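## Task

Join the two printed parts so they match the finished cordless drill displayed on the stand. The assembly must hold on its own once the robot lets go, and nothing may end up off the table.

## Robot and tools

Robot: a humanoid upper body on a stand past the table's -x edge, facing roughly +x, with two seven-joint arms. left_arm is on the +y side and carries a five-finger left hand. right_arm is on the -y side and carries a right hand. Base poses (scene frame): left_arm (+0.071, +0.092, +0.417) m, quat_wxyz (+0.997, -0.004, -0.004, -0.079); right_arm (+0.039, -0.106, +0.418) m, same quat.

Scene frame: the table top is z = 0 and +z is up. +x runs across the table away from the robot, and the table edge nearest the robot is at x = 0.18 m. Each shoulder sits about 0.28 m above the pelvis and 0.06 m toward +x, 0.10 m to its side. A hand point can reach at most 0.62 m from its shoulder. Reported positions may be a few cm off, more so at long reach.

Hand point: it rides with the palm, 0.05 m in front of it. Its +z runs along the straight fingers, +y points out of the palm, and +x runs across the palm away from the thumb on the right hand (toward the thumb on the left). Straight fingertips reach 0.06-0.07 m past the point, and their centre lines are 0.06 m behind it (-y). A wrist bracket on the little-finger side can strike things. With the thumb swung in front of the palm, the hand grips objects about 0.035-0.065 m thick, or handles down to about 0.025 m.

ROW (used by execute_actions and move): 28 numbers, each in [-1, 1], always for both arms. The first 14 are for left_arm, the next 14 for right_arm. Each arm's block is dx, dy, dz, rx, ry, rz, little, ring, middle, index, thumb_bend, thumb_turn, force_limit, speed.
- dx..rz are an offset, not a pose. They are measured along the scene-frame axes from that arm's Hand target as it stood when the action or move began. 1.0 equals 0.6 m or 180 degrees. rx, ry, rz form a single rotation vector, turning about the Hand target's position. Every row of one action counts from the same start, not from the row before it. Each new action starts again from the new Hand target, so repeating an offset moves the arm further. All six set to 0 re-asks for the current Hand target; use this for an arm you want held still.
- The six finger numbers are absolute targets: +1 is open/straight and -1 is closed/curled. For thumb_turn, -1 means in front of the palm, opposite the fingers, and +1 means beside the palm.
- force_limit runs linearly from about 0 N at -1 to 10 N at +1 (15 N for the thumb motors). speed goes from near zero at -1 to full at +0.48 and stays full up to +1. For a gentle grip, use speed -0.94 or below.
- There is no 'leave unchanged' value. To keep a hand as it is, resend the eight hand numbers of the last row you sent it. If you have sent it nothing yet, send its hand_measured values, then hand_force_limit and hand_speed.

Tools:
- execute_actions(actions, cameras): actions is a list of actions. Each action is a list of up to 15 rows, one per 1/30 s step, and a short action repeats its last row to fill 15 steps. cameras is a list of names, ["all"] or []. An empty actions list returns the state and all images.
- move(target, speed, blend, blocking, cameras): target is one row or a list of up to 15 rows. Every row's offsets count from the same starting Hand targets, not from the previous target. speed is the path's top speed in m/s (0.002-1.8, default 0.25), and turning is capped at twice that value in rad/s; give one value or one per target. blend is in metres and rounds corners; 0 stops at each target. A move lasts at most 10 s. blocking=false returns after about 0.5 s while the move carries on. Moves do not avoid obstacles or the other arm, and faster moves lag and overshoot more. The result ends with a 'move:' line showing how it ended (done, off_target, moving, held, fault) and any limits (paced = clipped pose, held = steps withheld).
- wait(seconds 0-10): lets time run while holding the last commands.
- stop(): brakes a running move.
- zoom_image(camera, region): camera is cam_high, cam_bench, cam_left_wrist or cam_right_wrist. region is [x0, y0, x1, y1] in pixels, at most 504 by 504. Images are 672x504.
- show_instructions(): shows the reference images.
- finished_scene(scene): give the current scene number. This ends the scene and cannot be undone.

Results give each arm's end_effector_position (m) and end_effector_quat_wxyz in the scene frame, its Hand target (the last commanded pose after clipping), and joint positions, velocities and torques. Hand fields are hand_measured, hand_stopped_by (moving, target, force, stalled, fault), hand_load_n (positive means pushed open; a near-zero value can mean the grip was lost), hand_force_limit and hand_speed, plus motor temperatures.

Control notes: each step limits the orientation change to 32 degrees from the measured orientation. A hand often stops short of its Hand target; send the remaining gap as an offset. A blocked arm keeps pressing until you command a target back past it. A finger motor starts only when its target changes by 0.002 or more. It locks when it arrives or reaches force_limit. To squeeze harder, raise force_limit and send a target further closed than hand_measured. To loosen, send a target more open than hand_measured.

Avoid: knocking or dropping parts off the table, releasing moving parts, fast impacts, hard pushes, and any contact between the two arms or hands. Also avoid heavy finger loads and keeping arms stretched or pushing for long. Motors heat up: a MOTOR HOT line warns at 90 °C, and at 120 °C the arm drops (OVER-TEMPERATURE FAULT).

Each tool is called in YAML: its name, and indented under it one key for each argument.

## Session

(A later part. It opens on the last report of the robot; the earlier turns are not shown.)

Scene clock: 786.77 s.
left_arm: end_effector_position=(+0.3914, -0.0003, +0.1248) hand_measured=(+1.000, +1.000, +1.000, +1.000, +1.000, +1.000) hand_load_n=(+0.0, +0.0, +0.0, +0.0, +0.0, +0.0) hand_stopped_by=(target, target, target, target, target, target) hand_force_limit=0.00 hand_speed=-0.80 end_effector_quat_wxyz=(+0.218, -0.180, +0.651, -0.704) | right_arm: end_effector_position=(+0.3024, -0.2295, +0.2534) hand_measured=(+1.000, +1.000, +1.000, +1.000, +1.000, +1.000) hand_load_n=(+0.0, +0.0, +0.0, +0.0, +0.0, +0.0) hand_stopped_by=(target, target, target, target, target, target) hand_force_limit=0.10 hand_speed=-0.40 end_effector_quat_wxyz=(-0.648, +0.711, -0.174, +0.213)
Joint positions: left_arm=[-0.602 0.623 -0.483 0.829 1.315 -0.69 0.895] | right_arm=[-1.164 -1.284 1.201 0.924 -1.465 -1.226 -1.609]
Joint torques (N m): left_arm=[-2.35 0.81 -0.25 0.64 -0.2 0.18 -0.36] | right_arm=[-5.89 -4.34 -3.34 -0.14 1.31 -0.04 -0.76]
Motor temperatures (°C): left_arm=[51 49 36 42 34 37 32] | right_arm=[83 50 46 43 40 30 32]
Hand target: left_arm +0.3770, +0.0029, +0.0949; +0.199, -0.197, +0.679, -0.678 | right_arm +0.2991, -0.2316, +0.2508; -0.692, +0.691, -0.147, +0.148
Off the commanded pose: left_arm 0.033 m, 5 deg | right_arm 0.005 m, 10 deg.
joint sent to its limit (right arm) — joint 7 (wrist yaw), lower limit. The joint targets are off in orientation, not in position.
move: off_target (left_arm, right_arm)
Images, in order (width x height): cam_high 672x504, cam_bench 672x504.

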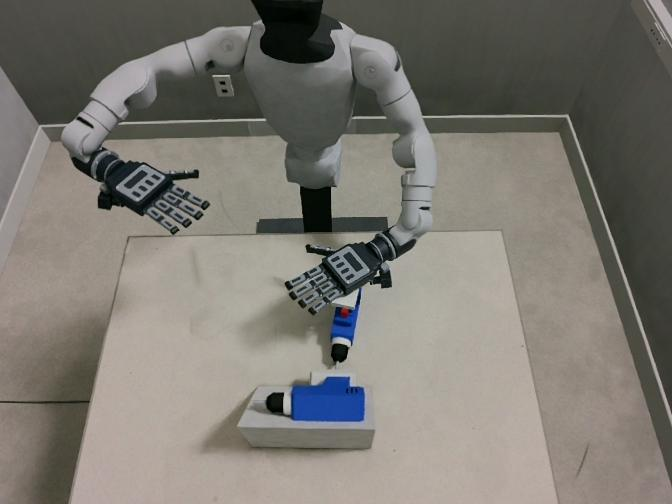

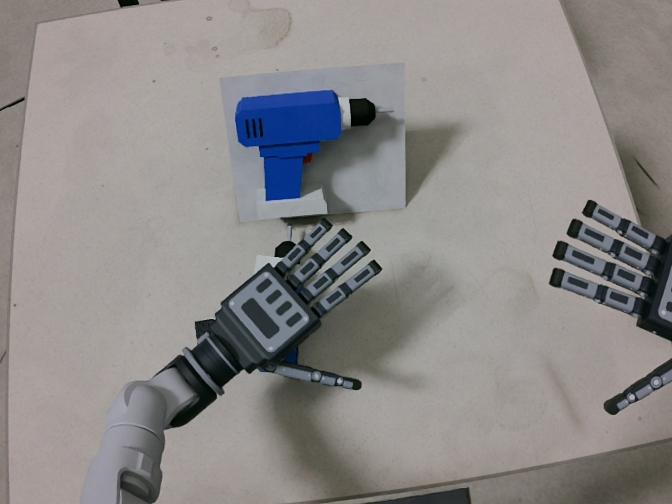

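move:
  target:
    - [-0.02,0.01,-0.03,0,0,0,1,1,1,1,1,1,0,-0.8,0,0,0,0,0,0,1,1,1,1,1,1,0.1,-0.4]
  speed: 0.05
  cameras: ["cam_high","cam_bench"]

move:
  target:
    - [0.0,0.0,0.15,0,0,0,1,1,1,1,1,1,0,-0.8,0,0,0,0,0,0,1,1,1,1,1,1,0.1,-0.4]
    - [-0.1,0.25,0.3,0,0,0,1,1,1,1,1,1,0,-0.8,0,0,0,0,0,0,1,1,1,1,1,1,0.1,-0.4]
  speed: [0.06,0.2]
  cameras: ["cam_high","cam_bench","cam_left_wrist"]

zoom_image:
  camera: "cam_high"
  region: [310, 250, 390, 350]

zoom_image:
  camera: "cam_bench"
  region: [210, 230, 350, 390]

Scene clock: 799.17 s.
left_arm: end_effector_position=(+0.3906, +0.0023, +0.1270) hand_measured=(+1.000, +1.000, +1.000, +1.000, +1.000, +1.000) hand_load_n=(+0.0, +0.0, -0.5, +0.0, +0.0, +0.0) hand_stopped_by=(target, target, target, target, target, target) hand_force_limit=0.00 hand_speed=-0.80 end_effector_quat_wxyz=(-0.232, +0.170, -0.630, +0.721) | right_arm: end_effector_position=(+0.3021, -0.2305, +0.2540) hand_measured=(+1.000, +1.000, +1.000, +1.000, +1.000, +1.000) hand_load_n=(+0.0, +0.0, +0.0, +0.0, +0.0, -0.5) hand_stopped_by=(target, target, target, target, target, target) hand_force_limit=0.10 hand_speed=-0.40 end_effector_quat_wxyz=(-0.647, +0.711, -0.174, +0.214)
Joint positions: left_arm=[-0.615 0.614 -0.542 0.898 1.327 -0.649 1.036] | right_arm=[-1.148 -1.284 1.154 0.924 -1.497 -1.237 -1.609]
Joint torques (N m): left_arm=[-0.54 0.71 -1.45 1.66 0.39 0.08 -0.87] | right_arm=[-5.85 -3.94 -3.39 0.01 1.27 -0.05 -0.72]
Motor temperatures (°C): left_arm=[49 49 35 42 34 37 32] | right_arm=[77 53 46 43 40 30 32]
Hand target: left_arm +0.3650, +0.0089, +0.0769; -0.199, +0.197, -0.679, +0.678 | right_arm +0.2991, -0.2316, +0.2508; -0.692, +0.691, -0.147, +0.148
Off the commanded pose: left_arm 0.057 m, 9 deg | right_arm 0.004 m, 10 deg.
joint sent to its limit (right arm) — joint 7 (wrist yaw), lower limit. The joint targets are off in orientation, not in position.
move: off_target (left_arm, right_arm)
Images, in order (width x height): cam_high 672x504, cam_bench 672x504.

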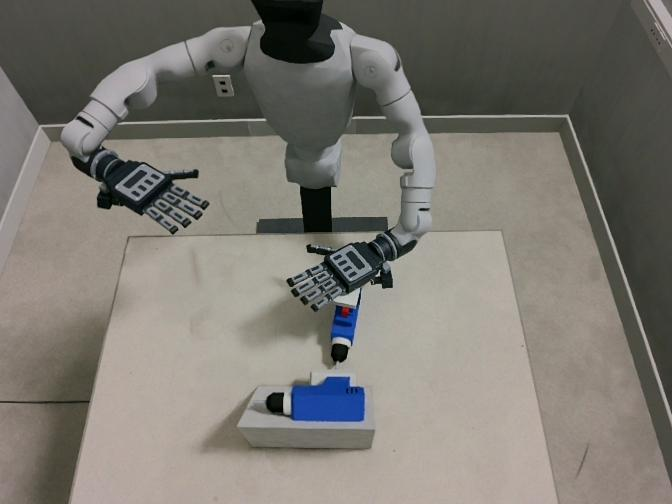

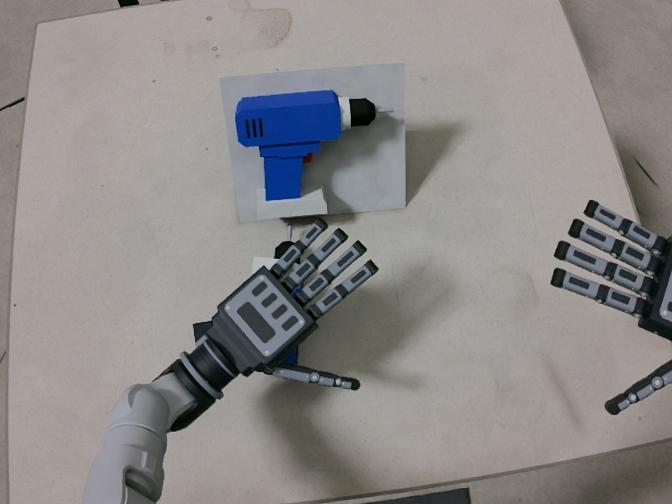

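Scene clock: 802.50 s.
left_arm: end_effector_position=(+0.3043, +0.1581, +0.2559) hand_measured=(+1.000, +1.000, +1.000, +1.000, +1.000, +1.000) hand_load_n=(+0.0, +0.0, +0.0, +0.0, +0.0, +0.0) hand_stopped_by=(target, target, target, target, target, target) hand_force_limit=0.00 hand_speed=-0.80 end_effector_quat_wxyz=(+0.197, -0.203, +0.675, -0.681) | right_arm: end_effector_position=(+0.3017, -0.2319, +0.2545) hand_measured=(+1.000, +1.000, +1.000, +1.000, +1.000, +1.000) hand_load_n=(+0.0, +0.0, +0.0, +0.0, +0.0, +0.0) hand_stopped_by=(target, target, target, target, target, target) hand_force_limit=0.10 hand_speed=-0.40 end_effector_quat_wxyz=(-0.646, +0.711, -0.174, +0.216)
Joint positions: left_arm=[0.359 1.5 0.113 0.275 0.825 -1.031 1.017] | right_arm=[-1.129 -1.284 1.102 0.924 -1.532 -1.251 -1.609]
Joint torques (N m): left_arm=[-1.35 3.33 3.48 0 -0.79 -0.04 0.63] | right_arm=[-5.75 -3.54 -3.43 -0.1 1.38 -0.04 -0.72]
Motor temperatures (°C): left_arm=[49 49 36 42 34 37 32] | right_arm=[75 54 46 43 40 30 32]
Hand target: left_arm +0.3050, +0.1589, +0.2569; +0.199, -0.197, +0.679, -0.678 | right_arm +0.2991, -0.2316, +0.2508; -0.692, +0.691, -0.147, +0.148
Off the commanded pose: left_arm 0.001 m, 1 deg | right_arm 0.005 m, 10 deg.
joint sent to its limit (right arm) — joint 7 (wrist yaw), lower limit. The joint targets are off in orientation, not in position.
move: off_target (right_arm)
Images, in order (width x height): cam_high 672x504, cam_bench 672x504, cam_left_wrist 672x504.

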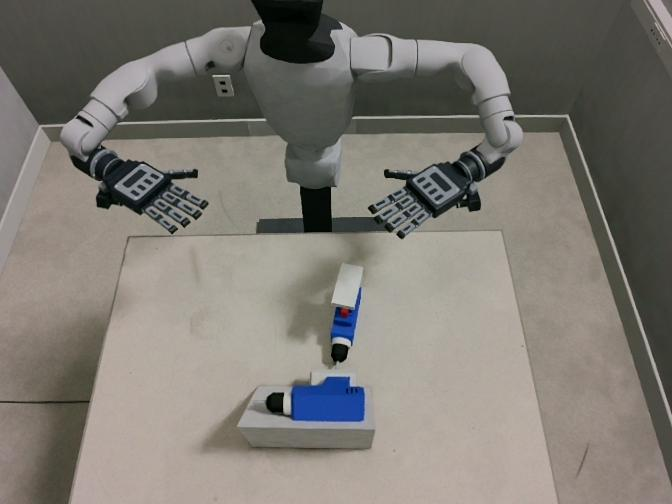

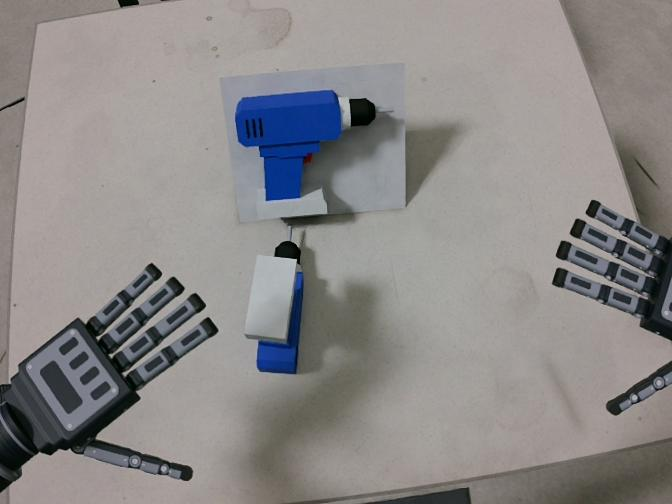

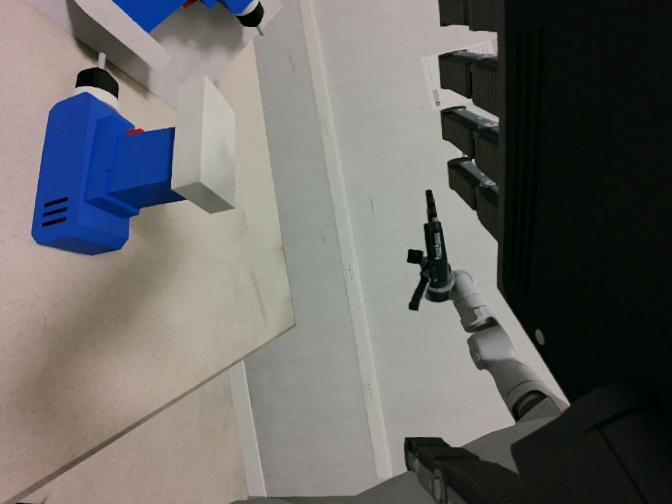

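Scaled by 5.040 from the camera's 672x504 image, which has a finer 960x720 frame.

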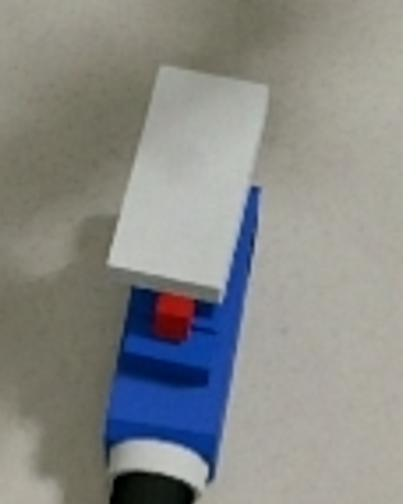

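Scaled by 3.150 from the camera's 672x504 image, which has a finer 960x720 frame.

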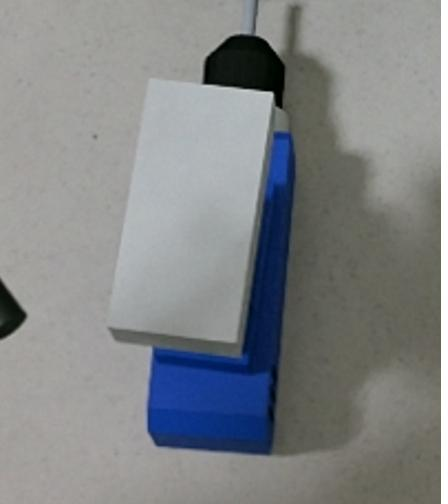

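Zoom the left wrist view.

zoom_image:
  camera: "cam_left_wrist"
  region: [20, 50, 250, 270]

zoom_image:
  camera: "cam_bench"
  region: [225, 80, 345, 225]

Scaled by 2.191 from the camera's 672x504 image, which has a finer 960x720 frame.

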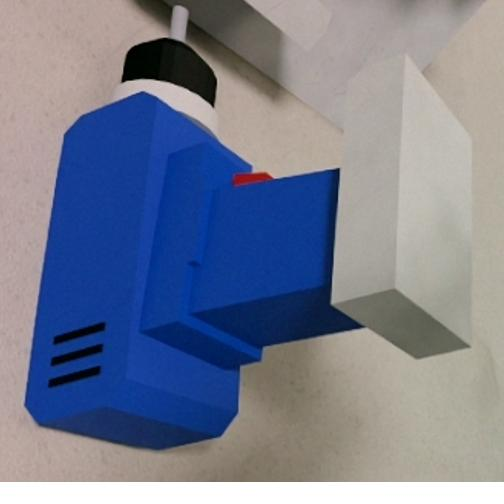

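Scaled by 3.476 from the camera's 672x504 image, which has a finer 960x720 frame.

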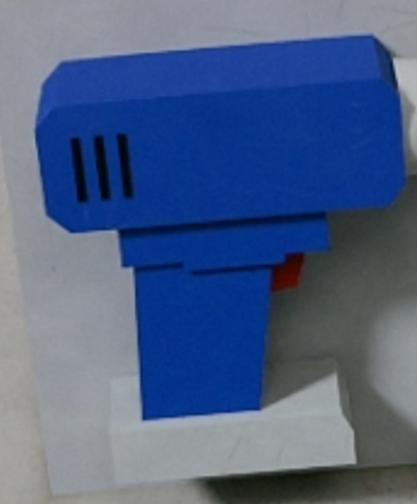

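finished_scene:
  scene: 2

The scene is finished: the task was done.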